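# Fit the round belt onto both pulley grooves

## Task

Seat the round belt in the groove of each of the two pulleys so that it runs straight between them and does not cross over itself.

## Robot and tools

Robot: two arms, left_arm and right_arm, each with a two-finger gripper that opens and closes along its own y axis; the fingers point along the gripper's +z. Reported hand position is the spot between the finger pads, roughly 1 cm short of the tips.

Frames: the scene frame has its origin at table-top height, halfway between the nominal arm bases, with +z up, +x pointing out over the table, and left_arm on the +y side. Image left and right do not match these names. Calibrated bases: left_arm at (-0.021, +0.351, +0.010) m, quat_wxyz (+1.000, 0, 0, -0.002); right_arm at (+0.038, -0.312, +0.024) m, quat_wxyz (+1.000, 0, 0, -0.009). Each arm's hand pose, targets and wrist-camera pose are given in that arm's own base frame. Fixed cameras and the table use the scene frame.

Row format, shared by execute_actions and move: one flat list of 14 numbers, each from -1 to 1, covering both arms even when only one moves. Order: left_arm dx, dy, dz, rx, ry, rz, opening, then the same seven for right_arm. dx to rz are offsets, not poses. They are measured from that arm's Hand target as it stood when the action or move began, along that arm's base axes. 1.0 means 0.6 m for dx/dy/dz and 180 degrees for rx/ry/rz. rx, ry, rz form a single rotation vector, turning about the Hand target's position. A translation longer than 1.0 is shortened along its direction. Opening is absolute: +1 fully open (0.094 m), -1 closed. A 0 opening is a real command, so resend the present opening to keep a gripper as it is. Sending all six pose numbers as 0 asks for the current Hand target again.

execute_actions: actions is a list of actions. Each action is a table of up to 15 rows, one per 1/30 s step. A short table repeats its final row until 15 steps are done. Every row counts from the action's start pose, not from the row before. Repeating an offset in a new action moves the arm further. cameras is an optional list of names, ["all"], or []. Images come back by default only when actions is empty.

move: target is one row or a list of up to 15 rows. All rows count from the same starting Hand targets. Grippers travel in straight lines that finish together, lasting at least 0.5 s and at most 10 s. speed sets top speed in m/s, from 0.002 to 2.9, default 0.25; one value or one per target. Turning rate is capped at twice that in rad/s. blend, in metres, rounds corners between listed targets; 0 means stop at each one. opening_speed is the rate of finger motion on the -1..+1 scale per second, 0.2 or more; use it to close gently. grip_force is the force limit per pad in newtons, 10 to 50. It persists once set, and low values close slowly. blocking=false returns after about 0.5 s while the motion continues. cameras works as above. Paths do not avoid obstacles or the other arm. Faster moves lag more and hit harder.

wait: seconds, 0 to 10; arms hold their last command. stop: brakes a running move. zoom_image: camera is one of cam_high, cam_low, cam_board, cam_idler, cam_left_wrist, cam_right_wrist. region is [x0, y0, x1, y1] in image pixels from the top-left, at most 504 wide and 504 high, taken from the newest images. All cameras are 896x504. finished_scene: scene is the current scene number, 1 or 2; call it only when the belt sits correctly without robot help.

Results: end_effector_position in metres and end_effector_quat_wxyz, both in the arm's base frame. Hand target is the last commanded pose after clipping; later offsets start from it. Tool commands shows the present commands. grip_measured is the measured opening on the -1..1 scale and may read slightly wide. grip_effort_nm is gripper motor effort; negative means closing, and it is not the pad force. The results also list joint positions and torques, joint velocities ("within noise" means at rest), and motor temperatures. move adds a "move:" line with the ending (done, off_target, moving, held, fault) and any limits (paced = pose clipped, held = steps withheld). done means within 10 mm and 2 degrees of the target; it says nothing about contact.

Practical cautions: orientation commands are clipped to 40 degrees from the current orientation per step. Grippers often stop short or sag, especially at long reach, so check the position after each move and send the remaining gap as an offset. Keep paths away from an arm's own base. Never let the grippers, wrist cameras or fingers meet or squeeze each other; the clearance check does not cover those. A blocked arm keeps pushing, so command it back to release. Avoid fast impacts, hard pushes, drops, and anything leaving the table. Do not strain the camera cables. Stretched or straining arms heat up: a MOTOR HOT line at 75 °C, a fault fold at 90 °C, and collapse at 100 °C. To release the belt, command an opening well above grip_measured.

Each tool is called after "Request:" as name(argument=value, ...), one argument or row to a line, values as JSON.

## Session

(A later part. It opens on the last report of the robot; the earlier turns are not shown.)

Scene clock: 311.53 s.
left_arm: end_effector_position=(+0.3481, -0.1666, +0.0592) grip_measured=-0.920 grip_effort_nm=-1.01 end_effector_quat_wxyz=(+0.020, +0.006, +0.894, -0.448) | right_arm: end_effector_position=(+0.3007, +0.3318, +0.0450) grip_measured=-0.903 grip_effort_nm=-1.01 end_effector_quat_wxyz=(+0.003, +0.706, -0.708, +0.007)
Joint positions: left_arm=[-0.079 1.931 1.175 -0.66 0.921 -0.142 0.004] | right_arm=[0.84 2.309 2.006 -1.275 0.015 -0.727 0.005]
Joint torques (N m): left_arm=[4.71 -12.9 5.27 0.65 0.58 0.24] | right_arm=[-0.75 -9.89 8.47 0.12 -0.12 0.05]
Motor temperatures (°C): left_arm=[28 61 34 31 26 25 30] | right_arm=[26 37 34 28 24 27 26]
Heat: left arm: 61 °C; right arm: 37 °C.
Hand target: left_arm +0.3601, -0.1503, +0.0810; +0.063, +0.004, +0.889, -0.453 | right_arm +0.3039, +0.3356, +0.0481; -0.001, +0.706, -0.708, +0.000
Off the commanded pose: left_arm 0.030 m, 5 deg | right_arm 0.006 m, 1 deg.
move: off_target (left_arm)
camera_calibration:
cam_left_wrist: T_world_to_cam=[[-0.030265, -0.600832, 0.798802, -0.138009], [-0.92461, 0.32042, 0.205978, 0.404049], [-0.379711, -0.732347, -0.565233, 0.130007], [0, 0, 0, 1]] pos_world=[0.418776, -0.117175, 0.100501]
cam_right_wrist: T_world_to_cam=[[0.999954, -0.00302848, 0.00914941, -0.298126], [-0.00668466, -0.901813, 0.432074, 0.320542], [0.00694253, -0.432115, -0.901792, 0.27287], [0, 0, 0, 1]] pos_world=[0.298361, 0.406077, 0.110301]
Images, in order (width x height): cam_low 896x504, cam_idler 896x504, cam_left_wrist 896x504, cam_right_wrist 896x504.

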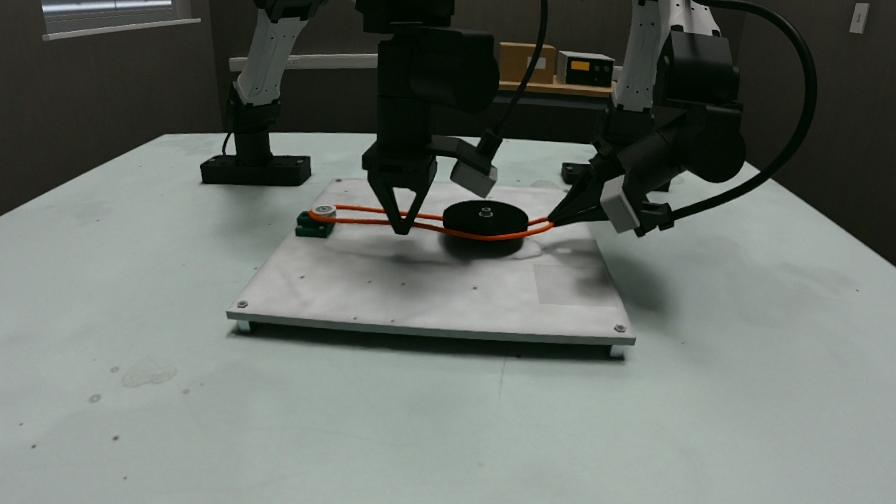

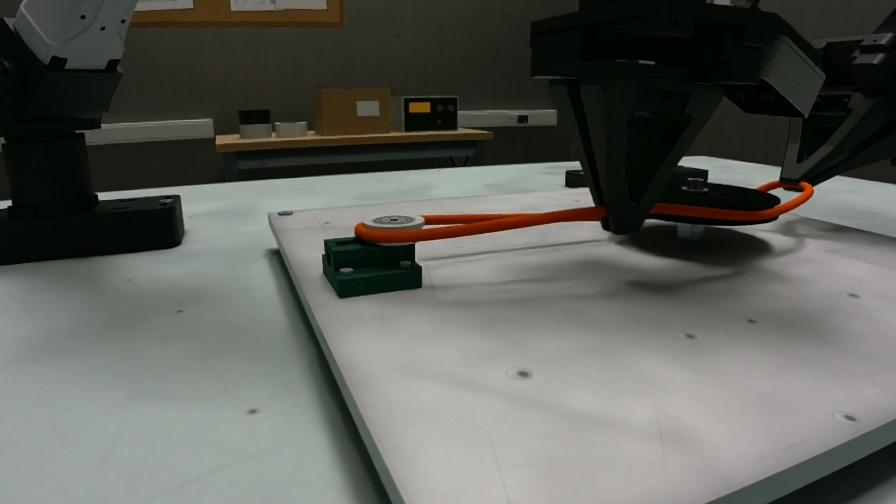

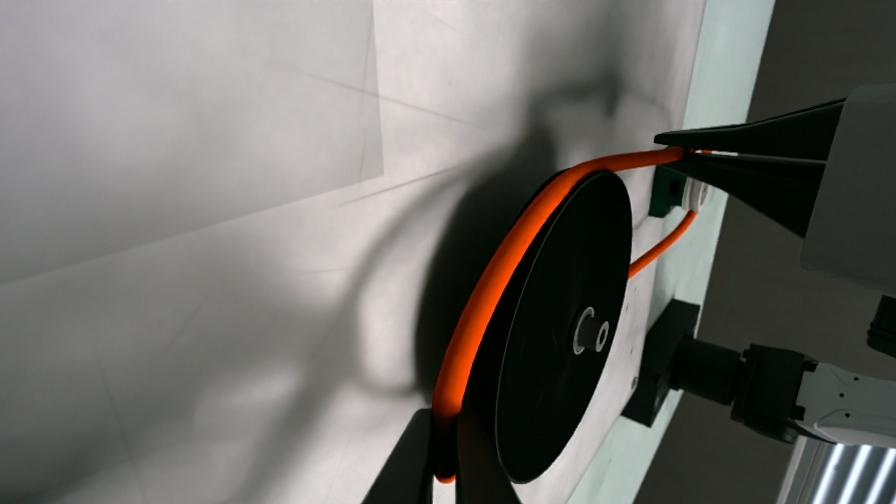

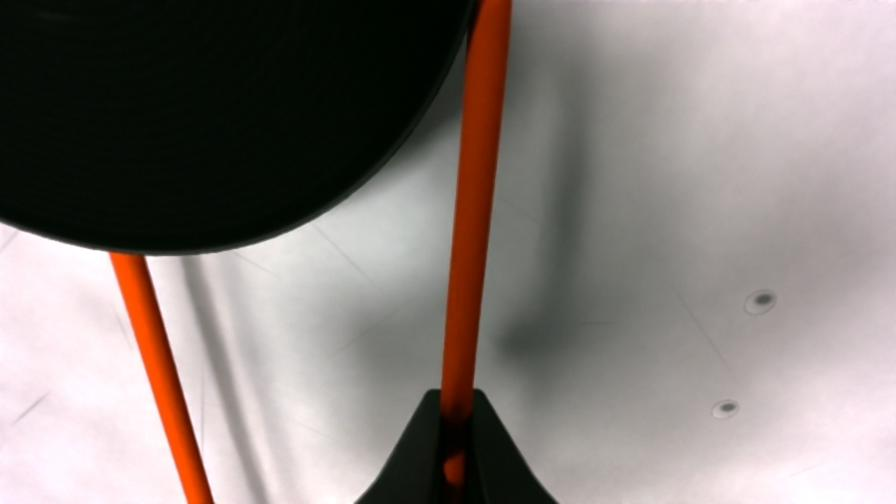

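Request:
move(
  target=[-0.035,0.03,-0.01,0,-0.04,0,-0.96,0,0,0,0,0,0,-0.95],
  speed=0.1,
  cameras=["cam_low","cam_idler","cam_left_wrist"],
)

Request:
zoom_image(
  camera="cam_low",
  region=[350, 170, 570, 270],
)

Request:
zoom_image(
  camera="cam_idler",
  region=[580, 140, 880, 290],
)

Scene clock: 313.33 s.
left_arm: end_effector_position=(+0.3333, -0.1624, +0.0593) grip_measured=-0.920 grip_effort_nm=-1.01 end_effector_quat_wxyz=(+0.090, +0.056, +0.880, -0.464) | right_arm: end_effector_position=(+0.3001, +0.3360, +0.0450) grip_measured=-0.903 grip_effort_nm=-1.01 end_effector_quat_wxyz=(-0.002, +0.706, -0.709, -0.002)
Joint positions: left_arm=[-0.059 1.828 0.99 -0.462 0.958 -0.073 0.004] | right_arm=[0.84 2.309 2.006 -1.264 -0.004 -0.727 0.005]
Joint torques (N m): left_arm=[7.57 -12.52 4.63 0.3 0.31 0.34] | right_arm=[-0.8 -9.74 8.42 0.07 0.02 0.01]
Motor temperatures (°C): left_arm=[29 61 34 31 26 25 30] | right_arm=[26 37 34 28 24 27 26]
Heat: left arm: 61 °C; right arm: 37 °C.
Hand target: left_arm +0.3391, -0.1323, +0.0749; +0.119, +0.032, +0.884, -0.452 | right_arm +0.3040, +0.3356, +0.0481; -0.001, +0.706, -0.708, +0.000
Off the commanded pose: left_arm 0.035 m, 5 deg | right_arm 0.005 m, 0 deg.
move: off_target (left_arm)
camera_calibration:
cam_left_wrist: T_world_to_cam=[[-0.183003, -0.566175, 0.803714, -0.0796886], [-0.935671, 0.351198, 0.0343512, 0.407804], [-0.301711, -0.745725, -0.594024, 0.101021], [0, 0, 0, 1]] pos_world=[0.397466, -0.113004, 0.110047]
Images, in order (width x height): cam_low 896x504, cam_idler 896x504, cam_left_wrist 896x504.

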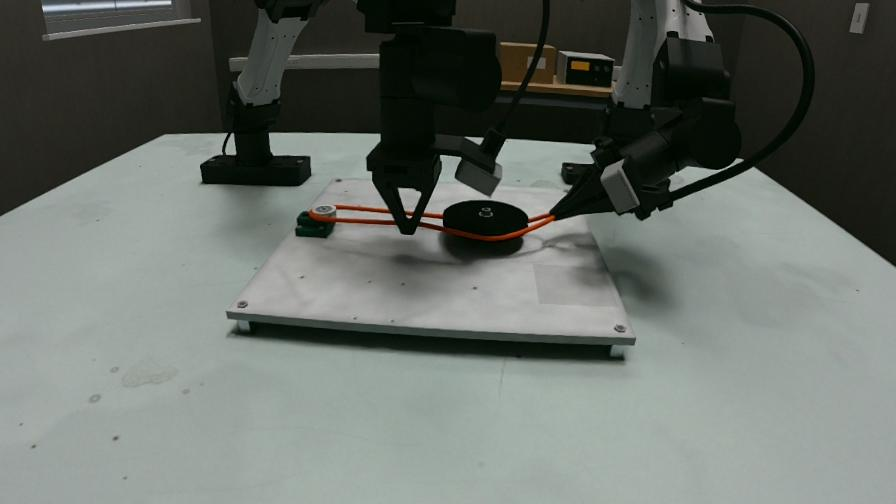

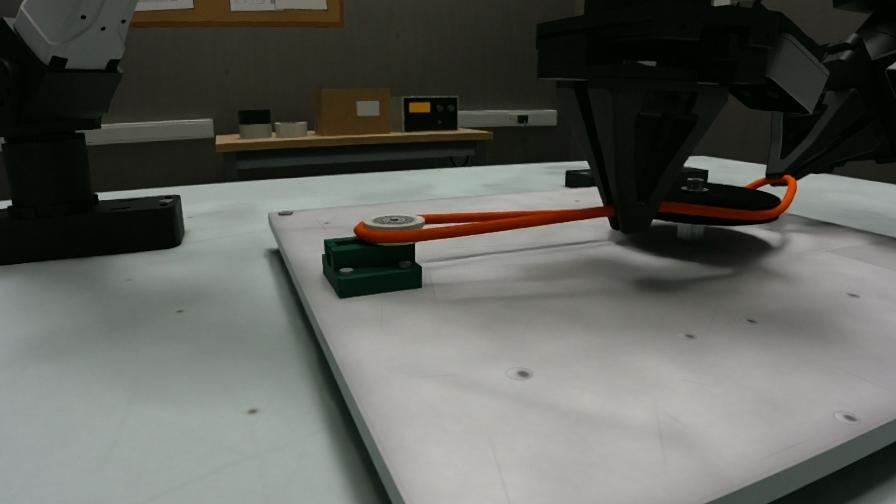

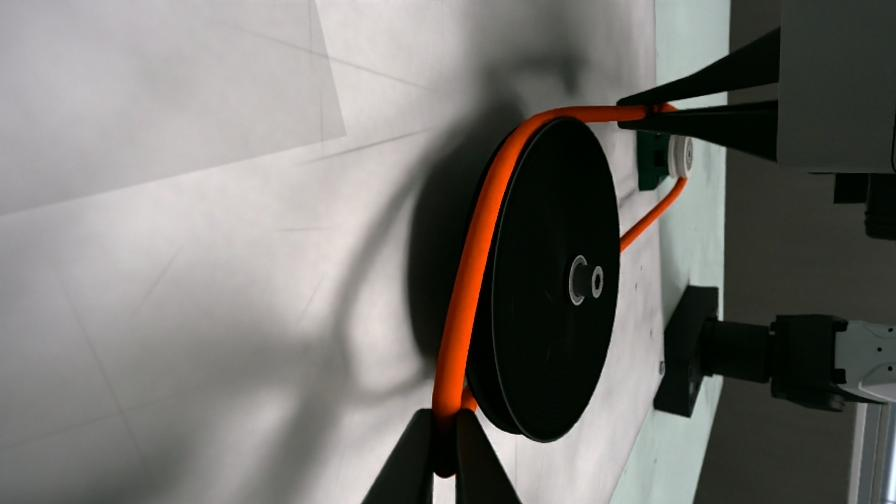

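Scaled by 2.291 from the camera's 896x504 image, which has a finer 1280x720 frame.

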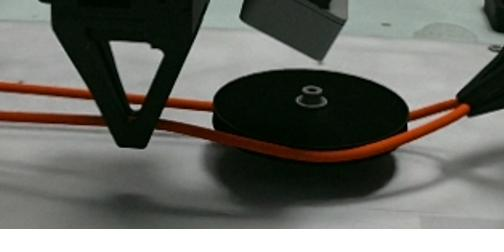

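Scaled by 1.680 from the camera's 896x504 image, which has a finer 1280x720 frame.

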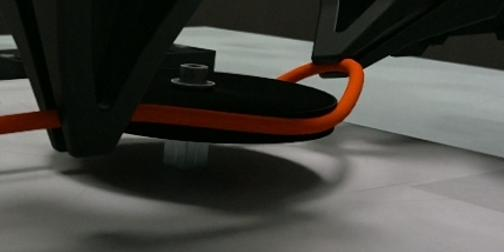

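Request:
move(
  target=[-0.03,0.015,-0.022,0,0,0,-0.96,0,0,0,0,0,0,-0.95],
  speed=0.1,
)

Request:
move(
  target=[0,0.0,-0.028,0,0,0,-0.96,0,0,0,0,0,0,-0.95],
  speed=0.1,
  cameras=["cam_low","cam_idler","cam_left_wrist"],
)

Request:
zoom_image(
  camera="cam_low",
  region=[350, 170, 570, 270],
)

Request:
zoom_image(
  camera="cam_idler",
  region=[580, 140, 880, 290],
)

Scene clock: 315.10 s.
left_arm: end_effector_position=(+0.3247, -0.1607, +0.0561) grip_measured=-0.920 grip_effort_nm=-1.01 end_effector_quat_wxyz=(+0.114, +0.076, +0.870, -0.474) | right_arm: end_effector_position=(+0.3007, +0.3394, +0.0451) grip_measured=-0.903 grip_effort_nm=-1.01 end_effector_quat_wxyz=(-0.008, +0.706, -0.708, -0.008)
Joint positions: left_arm=[-0.047 1.799 0.909 -0.374 0.987 -0.039 0.004] | right_arm=[0.84 2.309 2.006 -1.252 -0.014 -0.727 0.005]
Joint torques (N m): left_arm=[8.92 -11.81 3.52 -0.15 0.13 0.4] | right_arm=[-0.65 -9.77 8.31 0.01 0.16 0.04]
Motor temperatures (°C): left_arm=[29 60 34 31 25 25 30] | right_arm=[26 38 34 28 24 27 26]
Heat: left arm: 60 °C; right arm: 38 °C.
Hand target: left_arm +0.3211, -0.1234, +0.0619; +0.119, +0.033, +0.884, -0.452 | right_arm +0.3040, +0.3356, +0.0481; -0.001, +0.706, -0.708, +0.000
Off the commanded pose: left_arm 0.038 m, 6 deg | right_arm 0.006 m, 1 deg.
move: off_target (left_arm)

Scene clock: 315.90 s.
left_arm: end_effector_position=(+0.3250, -0.1602, +0.0540) grip_measured=-0.920 grip_effort_nm=-1.01 end_effector_quat_wxyz=(+0.127, +0.083, +0.865, -0.478) | right_arm: end_effector_position=(+0.3006, +0.3392, +0.0439) grip_measured=-0.903 grip_effort_nm=-1.01 end_effector_quat_wxyz=(-0.006, +0.706, -0.708, -0.008)
Joint positions: left_arm=[-0.042 1.799 0.883 -0.321 1 -0.035 0.004] | right_arm=[0.84 2.312 2.006 -1.252 -0.014 -0.727 0.005]
Joint torques (N m): left_arm=[8.66 -8.61 3.25 -0.03 0 0.42] | right_arm=[-0.66 -10.18 8.43 -0.04 0.14 0.07]
Motor temperatures (°C): left_arm=[29 60 34 31 25 25 30] | right_arm=[26 38 34 28 24 27 26]
Heat: left arm: 60 °C; right arm: 38 °C.
Hand target: left_arm +0.3210, -0.1233, +0.0450; +0.119, +0.032, +0.884, -0.452 | right_arm +0.3040, +0.3356, +0.0480; -0.001, +0.706, -0.708, +0.000
Off the commanded pose: left_arm 0.038 m, 7 deg | right_arm 0.006 m, 1 deg.
move: off_target (left_arm)
camera_calibration:
cam_left_wrist: T_world_to_cam=[[-0.265225, -0.532062, 0.804093, -0.043624], [-0.928691, 0.365169, -0.0646933, 0.40478], [-0.259209, -0.763912, -0.590973, 0.080104], [0, 0, 0, 1]] pos_world=[0.385109, -0.109831, 0.108604]
Images, in order (width x height): cam_low 896x504, cam_idler 896x504, cam_left_wrist 896x504.

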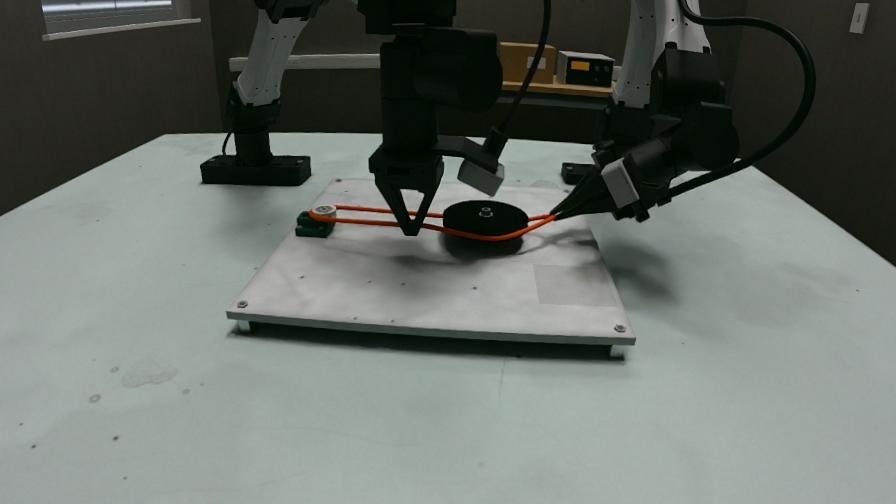

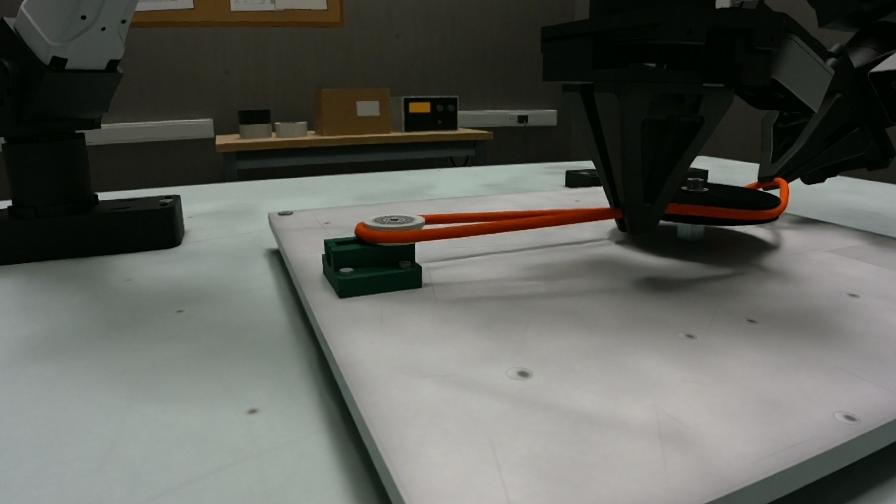

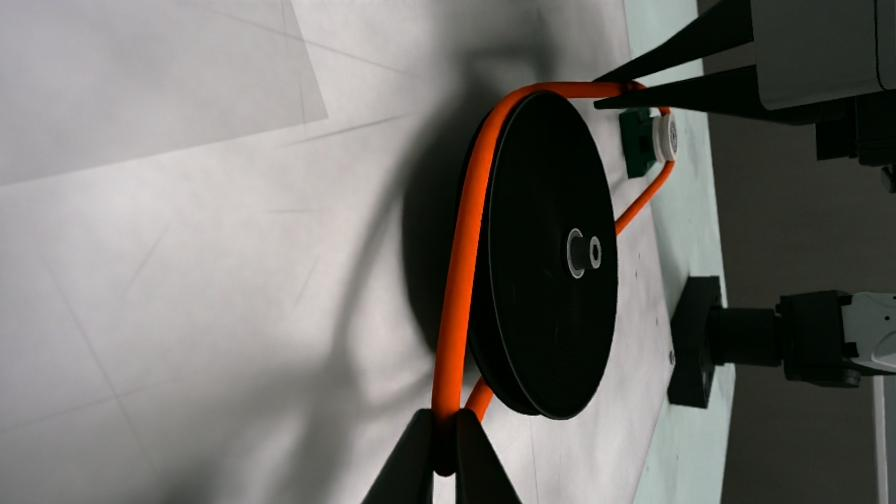

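Scaled by 2.291 from the camera's 896x504 image, which has a finer 1280x720 frame.

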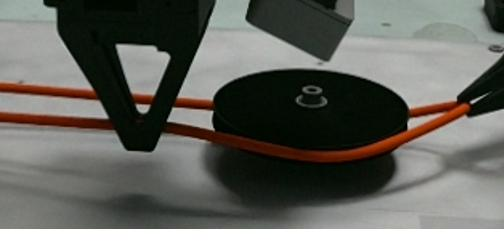

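Scaled by 1.680 from the camera's 896x504 image, which has a finer 1280x720 frame.

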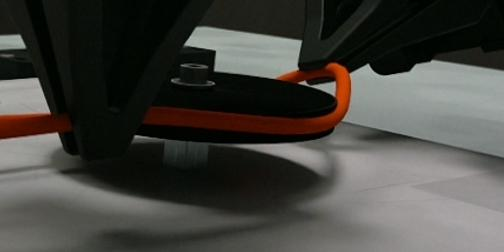

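Request:
move(
  target=[0,0.0,-0.012,0,0,0,-0.96,0,0,0,0,0,0,-0.95],
  speed=0.1,
)

Scene clock: 317.10 s.
left_arm: end_effector_position=(+0.3252, -0.1601, +0.0530) grip_measured=-0.920 grip_effort_nm=-1.01 end_effector_quat_wxyz=(+0.133, +0.086, +0.863, -0.479) | right_arm: end_effector_position=(+0.3006, +0.3392, +0.0439) grip_measured=-0.903 grip_effort_nm=-1.01 end_effector_quat_wxyz=(-0.006, +0.706, -0.708, -0.008)
Joint positions: left_arm=[-0.041 1.799 0.872 -0.298 1.004 -0.033 0.004] | right_arm=[0.84 2.312 2.006 -1.252 -0.014 -0.727 0.005]
Joint torques (N m): left_arm=[8.55 -7.19 3.19 0.04 -0.04 0.45] | right_arm=[-0.57 -10.07 8.47 0.03 0.18 0.06]
Motor temperatures (°C): left_arm=[29 59 34 31 25 25 30] | right_arm=[26 38 35 28 24 27 26]
Heat: left arm: 59 °C; right arm: 38 °C.
Hand target: left_arm +0.3211, -0.1234, +0.0377; +0.119, +0.032, +0.884, -0.452 | right_arm +0.3040, +0.3356, +0.0480; -0.001, +0.706, -0.708, +0.000
Off the commanded pose: left_arm 0.040 m, 7 deg | right_arm 0.006 m, 1 deg.
move: off_target (left_arm)

Request:
move(
  target=[0,0,-0.012,0,0,0,-0.96,0,0,0,0,0,0,-0.95],
  speed=0.1,
)

Request:
execute_actions(
  actions=[
    [[0.005,-0.04,0.03,0,0,0,-0.5,0,0,0,0,0,0,-0.95]],
  ],
  cameras=["cam_low","cam_idler","cam_left_wrist"],
)

Request:
zoom_image(
  camera="cam_low",
  region=[350, 170, 570, 270],
)

Request:
zoom_image(
  camera="cam_idler",
  region=[580, 140, 880, 290],
)

Scene clock: 318.60 s.
left_arm: end_effector_position=(+0.3256, -0.1598, +0.0503) grip_measured=-0.920 grip_effort_nm=-1.01 end_effector_quat_wxyz=(+0.135, +0.086, +0.860, -0.485) | right_arm: end_effector_position=(+0.3006, +0.3392, +0.0439) grip_measured=-0.903 grip_effort_nm=-1.01 end_effector_quat_wxyz=(-0.006, +0.706, -0.708, -0.008)
Joint positions: left_arm=[-0.036 1.812 0.863 -0.273 1.018 -0.032 0.004] | right_arm=[0.84 2.312 2.006 -1.252 -0.014 -0.727 0.005]
Joint torques (N m): left_arm=[8.17 -6.71 2.92 0.05 -0.17 0.43] | right_arm=[-0.76 -10.18 8.61 0.03 0.16 0.05]
Motor temperatures (°C): left_arm=[29 59 34 31 25 25 30] | right_arm=[26 38 35 28 24 27 26]
Heat: left arm: 59 °C; right arm: 38 °C.
Hand target: left_arm +0.3211, -0.1233, +0.0305; +0.119, +0.033, +0.884, -0.452 | right_arm +0.3040, +0.3356, +0.0480; -0.001, +0.706, -0.708, +0.000
Off the commanded pose: left_arm 0.042 m, 8 deg | right_arm 0.006 m, 1 deg.
move: off_target (left_arm)

Scene clock: 319.37 s.
left_arm: end_effector_position=(+0.3222, -0.1504, +0.0413) grip_measured=-0.502 grip_effort_nm=0.14 end_effector_quat_wxyz=(+0.105, +0.032, +0.882, -0.458) | right_arm: end_effector_position=(+0.3011, +0.3346, +0.0444) grip_measured=-0.903 grip_effort_nm=-1.01 end_effector_quat_wxyz=(+0.000, +0.704, -0.710, -0.002)
Joint positions: left_arm=[-0.03 1.797 0.86 -0.324 0.943 -0.117 0.023] | right_arm=[0.836 2.312 2.009 -1.267 -0.005 -0.727 0.005]
Joint torques (N m): left_arm=[0.68 -9.54 4.55 0.78 0.34 0.1] | right_arm=[-0.44 -10.11 8.32 0.11 0.05 0.02]
Motor temperatures (°C): left_arm=[29 58 34 31 25 25 30] | right_arm=[26 38 35 28 24 27 26]
Heat: left arm: 58 °C; right arm: 38 °C.
Hand target: left_arm +0.3241, -0.1473, +0.0485; +0.119, +0.032, +0.884, -0.452 | right_arm +0.3040, +0.3355, +0.0480; -0.001, +0.706, -0.708, +0.000
Off the commanded pose: left_arm 0.008 m, 2 deg | right_arm 0.005 m, 0 deg.
camera_calibration:
cam_left_wrist: T_world_to_cam=[[-0.152479, -0.581746, 0.798951, -0.0724882], [-0.954745, 0.295588, 0.0330161, 0.391729], [-0.255367, -0.75776, -0.60049, 0.0795269], [0, 0, 0, 1]] pos_world=[0.383257, -0.0976978, 0.0927362]
Images, in order (width x height): cam_low 896x504, cam_idler 896x504, cam_left_wrist 896x504.

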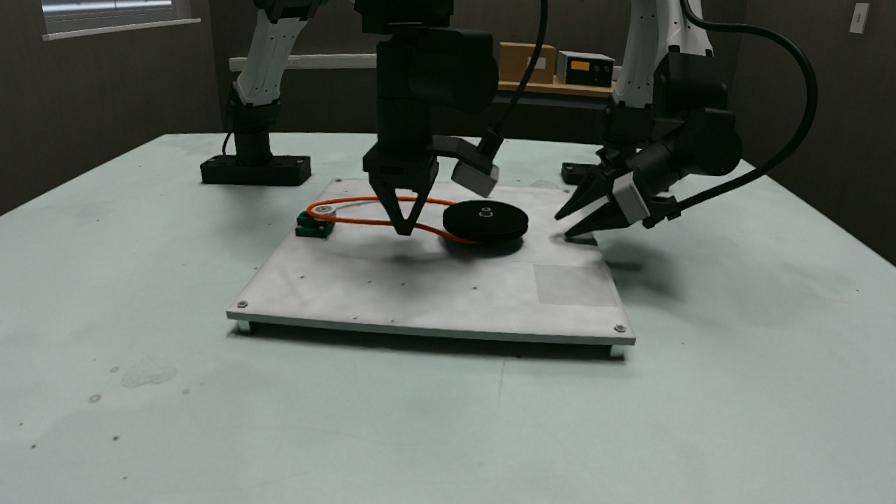

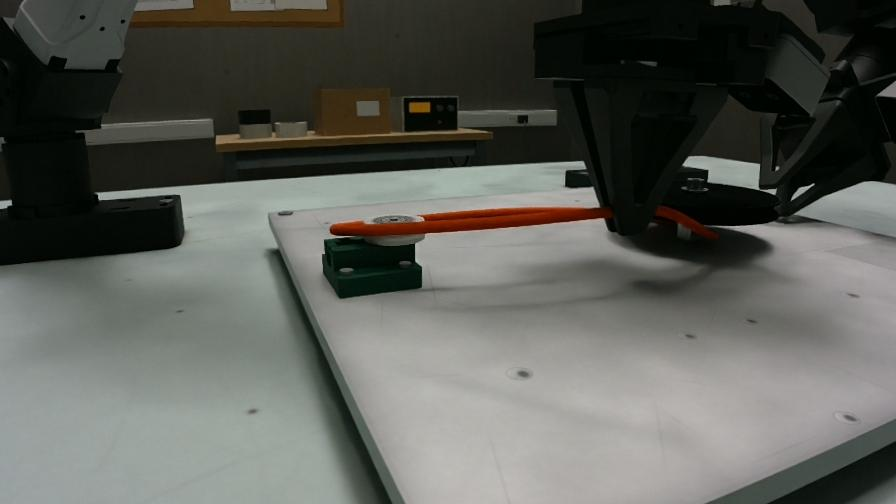

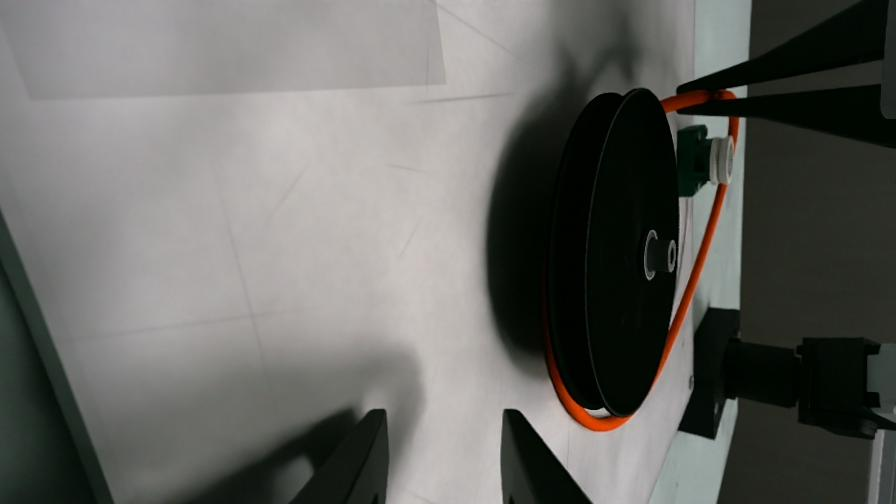

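Scaled by 2.291 from the camera's 896x504 image, which has a finer 1280x720 frame.

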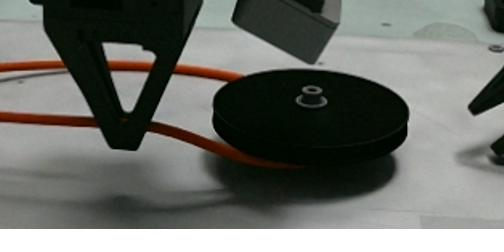

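Scaled by 1.680 from the camera's 896x504 image, which has a finer 1280x720 frame.

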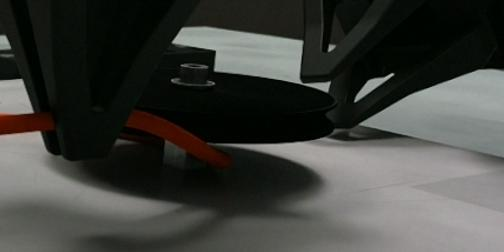

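Request:
move(
  target=[
    [0,0.06,0.05,0,0,0,-0.6,0,0,0,0,0,0,-0.5],
    [0,0.1,0.1,0,0,0,-0.6,0,0,0.1,0,0,0,-0.5],
    [0,0.1,0.13,0,0,0,-0.6,-0.13,-0.4,0.2,0,0,0,-0.5],
  ],
  cameras=["cam_low","cam_board","cam_idler"],
)

Scene clock: 324.90 s.
left_arm: end_effector_position=(+0.3149, -0.0891, +0.1064) grip_measured=-0.598 grip_effort_nm=-0.10 end_effector_quat_wxyz=(+0.085, +0.014, +0.889, -0.450) | right_arm: end_effector_position=(+0.2318, +0.1002, +0.1696) grip_measured=-0.502 grip_effort_nm=0.11 end_effector_quat_wxyz=(-0.010, +0.704, -0.710, +0.002)
Joint positions: left_arm=[0.172 1.726 1.108 -0.954 0.952 0.204 0.019] | right_arm=[0.405 1.49 1.413 -1.474 -0.004 -1.158 0.023]
Joint torques (N m): left_arm=[0.76 -9.28 8.4 0.22 0.72 0.34] | right_arm=[-0.84 -5.45 4.59 0.16 0.01 0]
Motor temperatures (°C): left_arm=[29 57 35 31 26 25 30] | right_arm=[26 39 35 28 24 27 26]
Heat: left arm: 57 °C; right arm: 39 °C.
Hand target: left_arm +0.3242, -0.0873, +0.1266; +0.119, +0.032, +0.884, -0.452 | right_arm +0.2259, +0.0956, +0.1680; -0.001, +0.706, -0.708, +0.000
Off the commanded pose: left_arm 0.022 m, 4 deg | right_arm 0.008 m, 1 deg.
move: off_target (left_arm)
Images, in order (width x height): cam_low 896x504, cam_board 896x504, cam_idler 896x504.

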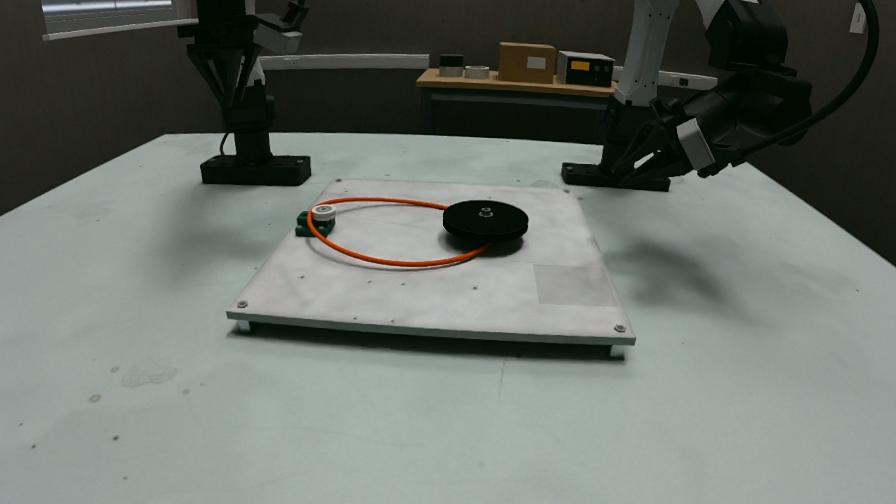

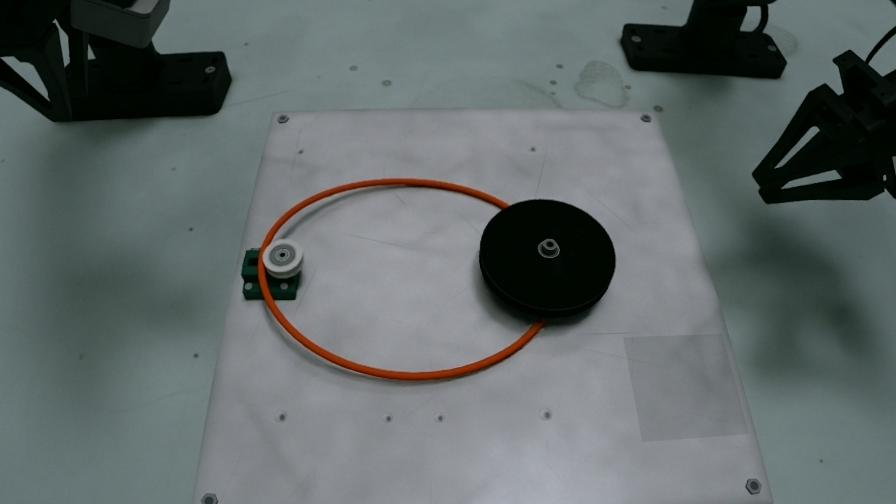

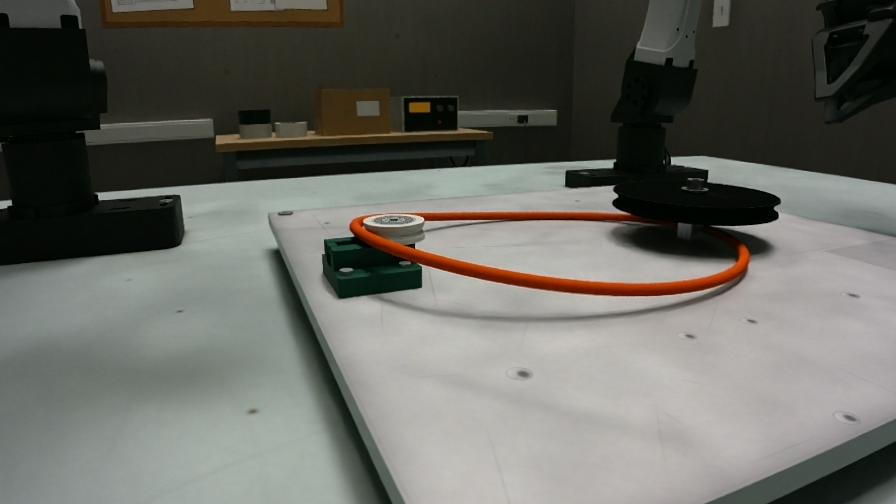

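Request:
move(
  target=[
    [0.143,-0.1,0.06,0.307,-0.105,-0.319,-0.4,0,0,0,0,0,0,-0.5],
    [0.143,-0.329,-0.005,0.307,-0.105,-0.319,-0.4,0,0,0,0,0,0,-0.5],
    [0.143,-0.329,-0.155,0.307,-0.105,-0.319,-0.4,0,0,0,0,0,0,-0.5],
    [0.143,-0.329,-0.155,0.307,-0.105,-0.319,-0.96,0,0,0,0,0,0,-0.5],
  ],
  speed=0.25,
  cameras=["cam_low","cam_idler","cam_left_wrist"],
)

Scene clock: 333.90 s.
left_arm: end_effector_position=(+0.4046, -0.2855, +0.0352) grip_measured=-0.917 grip_effort_nm=-1.01 end_effector_quat_wxyz=(-0.003, +0.557, +0.830, -0.003) | right_arm: end_effector_position=(+0.2318, +0.1002, +0.1696) grip_measured=-0.502 grip_effort_nm=0.11 end_effector_quat_wxyz=(-0.010, +0.705, -0.709, +0.002)
Joint positions: left_arm=[-0.612 2.607 2.506 -1.477 0.007 0.57 0.004] | right_arm=[0.405 1.49 1.413 -1.474 -0.004 -1.159 0.023]
Joint torques (N m): left_arm=[0.61 -11.28 6.84 0.31 0.01 0] | right_arm=[-0.64 -5.56 4.68 0.22 0 0.01]
Motor temperatures (°C): left_arm=[28 55 35 30 26 25 29] | right_arm=[26 38 34 28 24 27 26]
Heat: left arm: 55 °C; right arm: 38 °C.
Hand target: left_arm +0.4098, -0.2847, +0.0336; +0.001, +0.551, +0.834, +0.000 | right_arm +0.2259, +0.0956, +0.1680; -0.001, +0.706, -0.708, +0.000
Off the commanded pose: left_arm 0.006 m, 1 deg | right_arm 0.008 m, 1 deg.
move: done
camera_calibration:
cam_left_wrist: T_world_to_cam=[[-0.925601, -0.378448, 0.00631229, 0.26513], [-0.342877, 0.845431, 0.409491, 0.406684], [-0.160308, 0.376861, -0.912293, 0.290975], [0, 0, 0, 1]] pos_world=[0.431492, -0.353142, 0.0972471]
Images, in order (width x height): cam_low 896x504, cam_idler 896x504, cam_left_wrist 896x504.

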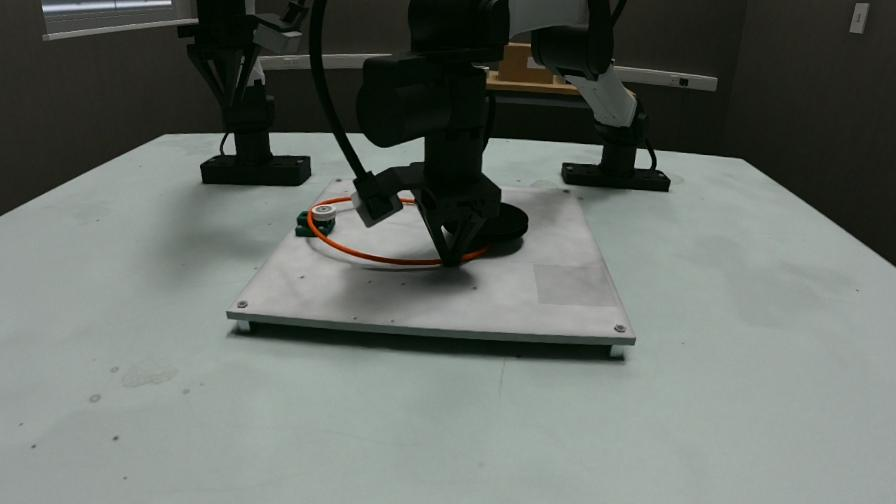

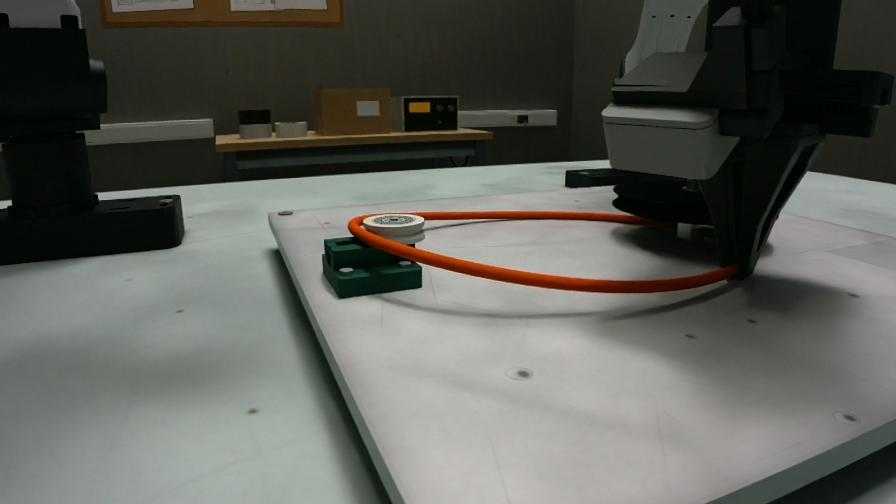

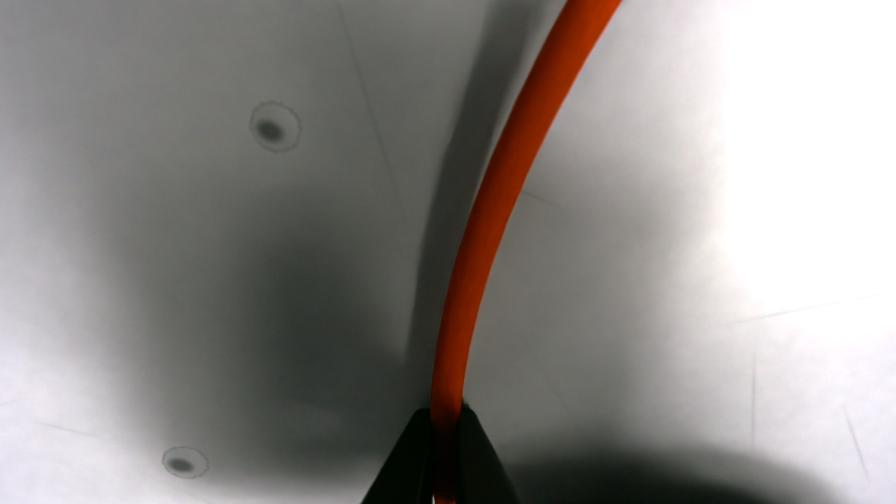

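Request:
move(
  target=[
    [0,0,0.02,0,0,0,-0.96,0,0,0,0,0,0,-0.5],
    [0.023,0.092,0.03,0,0,0.12,-0.96,0,0,0,0,0,0,-0.5],
    [-0.017,0.175,0.045,0,0,0.25,-0.96,0,0,0,0,0,0,-0.5],
    [-0.083,0.212,0.055,0,0,0.37,-0.96,0,0,0,0,0,0,-0.5],
  ],
  speed=0.15,
  blend=[0.005,0.02,0.02,0],
)

Request:
move(
  target=[
    [0.0,0.005,0.012,-0.15,0,0,-0.96,0.118,0.4,-0.1,0,0,0,-0.5],
    [0.0,0.012,0.026,-0.34,-0.04,0,-0.96,0.118,0.4,-0.1,0,0,0,-0.5],
  ],
  speed=0.25,
  blend=[0.01,0],
)

Request:
move(
  target=[
    [0,0,0,0,0,0,-0.96,0,0,-0.126,0,0,0,-0.5],
    [0,0,0,0,0,0,-0.96,0,0,-0.126,0,0,0,-0.95],
  ],
  speed=0.15,
  cameras=["cam_low","cam_idler","cam_right_wrist","cam_left_wrist"],
)

Scene clock: 339.70 s.
left_arm: end_effector_position=(+0.3566, -0.1770, +0.0500) grip_measured=-0.917 grip_effort_nm=-1.01 end_effector_quat_wxyz=(-0.017, +0.024, +0.999, -0.015) | right_arm: end_effector_position=(+0.2318, +0.1002, +0.1696) grip_measured=-0.502 grip_effort_nm=0.11 end_effector_quat_wxyz=(-0.010, +0.705, -0.709, +0.002)
Joint positions: left_arm=[-0.443 2.104 1.692 -1.178 0.041 -0.395 0.004] | right_arm=[0.405 1.49 1.413 -1.474 -0.004 -1.159 0.023]
Joint torques (N m): left_arm=[2.82 -13.63 4.77 0.04 -0.41 -0.08] | right_arm=[-0.88 -5.42 4.68 0.17 0.04 -0.01]
Motor temperatures (°C): left_arm=[28 57 35 30 25 25 30] | right_arm=[26 38 34 28 24 27 26]
Heat: left arm: 57 °C; right arm: 38 °C.
Hand target: left_arm +0.3601, -0.1575, +0.0665; +0.001, +0.003, +1.000, +0.001 | right_arm +0.2259, +0.0956, +0.1680; -0.001, +0.706, -0.708, +0.000
Off the commanded pose: left_arm 0.026 m, 4 deg | right_arm 0.008 m, 1 deg.
move: off_target (left_arm)

Scene clock: 342.63 s.
left_arm: end_effector_position=(+0.3466, -0.1679, +0.0611) grip_measured=-0.917 grip_effort_nm=-1.01 end_effector_quat_wxyz=(+0.024, +0.010, +0.870, -0.492) | right_arm: end_effector_position=(+0.2946, +0.3346, +0.1090) grip_measured=-0.502 grip_effort_nm=0.11 end_effector_quat_wxyz=(-0.003, +0.709, -0.705, -0.002)
Joint positions: left_arm=[-0.055 1.949 1.144 -0.616 1.023 -0.116 0.004] | right_arm=[0.848 2.302 2.249 -1.511 -0.003 -0.729 0.023]
Joint torques (N m): left_arm=[5.74 -11.45 5.46 0.66 0.91 0.19] | right_arm=[-0.31 -9.07 7.98 0.18 0.03 0.19]
Motor temperatures (°C): left_arm=[28 57 35 30 25 25 30] | right_arm=[26 39 34 28 24 27 26]
Heat: left arm: 57 °C; right arm: 39 °C.
Hand target: left_arm +0.3600, -0.1503, +0.0821; +0.062, +0.002, +0.859, -0.508 | right_arm +0.2968, +0.3355, +0.1079; -0.001, +0.706, -0.708, +0.000
Off the commanded pose: left_arm 0.031 m, 5 deg | right_arm 0.003 m, 1 deg.
move: off_target (left_arm)

Scene clock: 344.40 s.
left_arm: end_effector_position=(+0.3467, -0.1680, +0.0611) grip_measured=-0.917 grip_effort_nm=-1.01 end_effector_quat_wxyz=(+0.024, +0.011, +0.870, -0.492) | right_arm: end_effector_position=(+0.2965, +0.3369, +0.0370) grip_measured=-0.906 grip_effort_nm=-1.01 end_effector_quat_wxyz=(-0.003, +0.708, -0.706, -0.002)
Joint positions: left_arm=[-0.055 1.949 1.144 -0.614 1.023 -0.116 0.004] | right_arm=[0.848 2.302 1.962 -1.225 -0.003 -0.726 0.004]
Joint torques (N m): left_arm=[5.74 -11.45 5.46 0.64 0.92 0.18] | right_arm=[-0.35 -10.28 4.98 0.45 0.09 0.21]
Motor temperatures (°C): left_arm=[28 57 35 30 26 25 30] | right_arm=[26 39 34 28 24 27 26]
Heat: left arm: 57 °C; right arm: 39 °C.
Hand target: left_arm +0.3601, -0.1503, +0.0822; +0.062, +0.002, +0.859, -0.508 | right_arm +0.2968, +0.3355, +0.0322; -0.001, +0.706, -0.708, +0.000
Off the commanded pose: left_arm 0.030 m, 5 deg | right_arm 0.005 m, 0 deg.
move: off_target (left_arm)
camera_calibration:
cam_left_wrist: T_world_to_cam=[[-0.0433447, -0.518083, 0.854232, -0.125361], [-0.924768, 0.34436, 0.161927, 0.409607], [-0.378055, -0.782947, -0.494033, 0.116167], [0, 0, 0, 1]] pos_world=[0.417275, -0.115047, 0.0981509]
cam_right_wrist: T_world_to_cam=[[0.999982, 0.00369202, 0.00474638, -0.29596], [0.00140422, -0.910872, 0.412686, 0.32996], [0.00584699, -0.412672, -0.910861, 0.261943], [0, 0, 0, 1]] pos_world=[0.29396, 0.40974, 0.103828]
Images, in order (width x height): cam_low 896x504, cam_idler 896x504, cam_left_wrist 896x504, cam_right_wrist 896x504.

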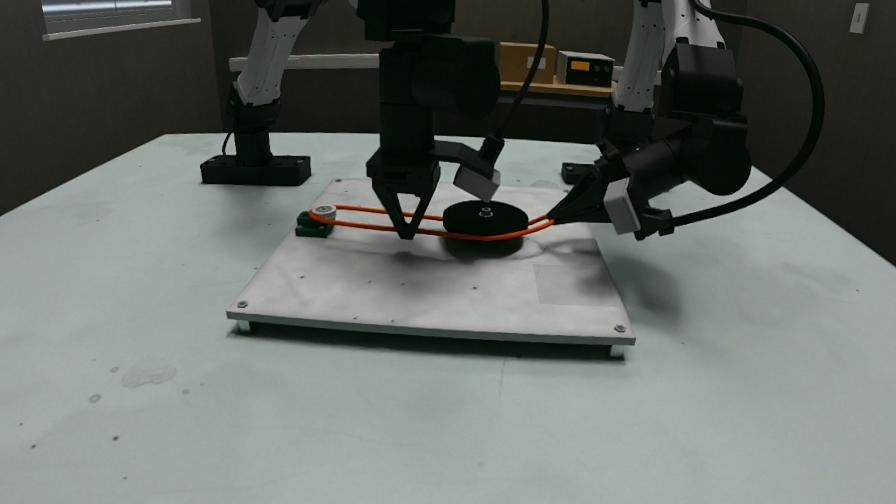

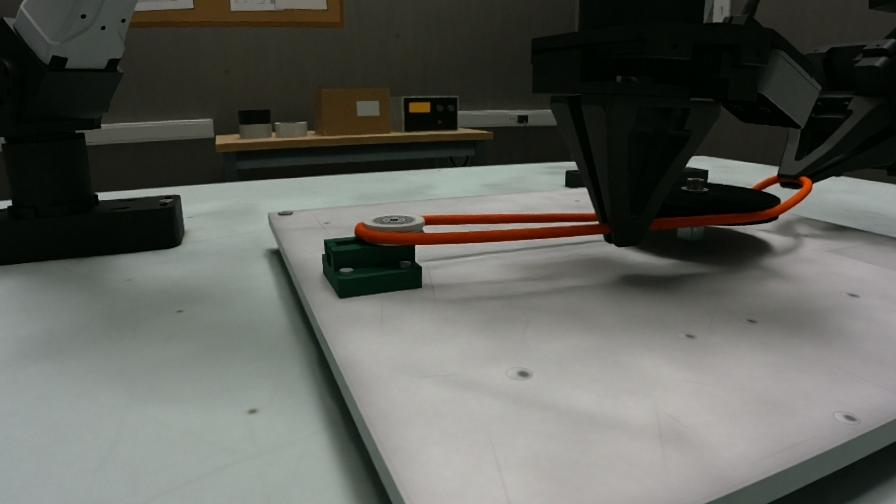

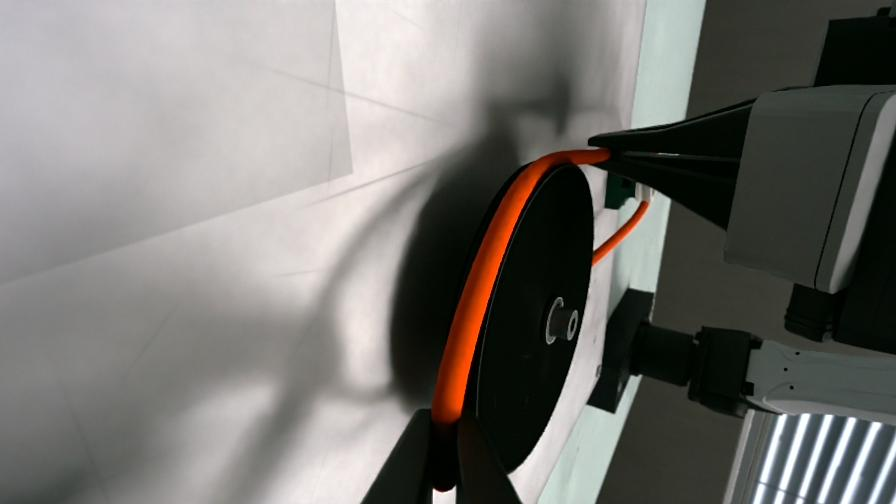

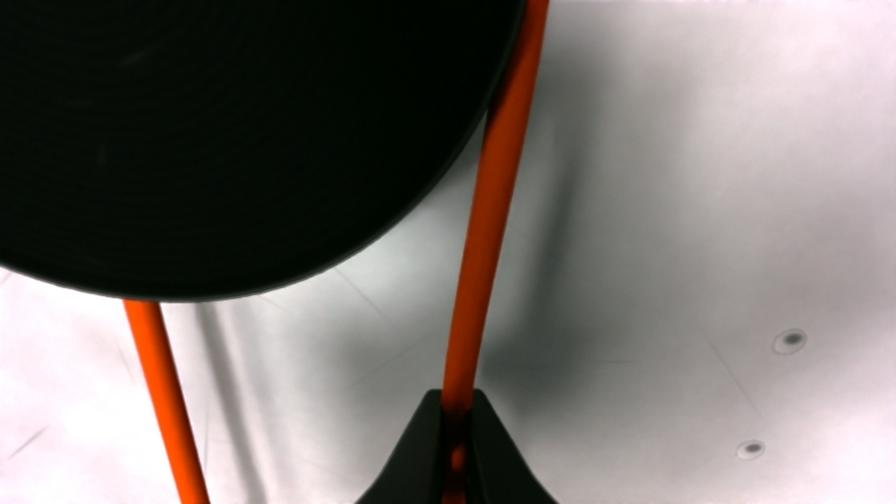

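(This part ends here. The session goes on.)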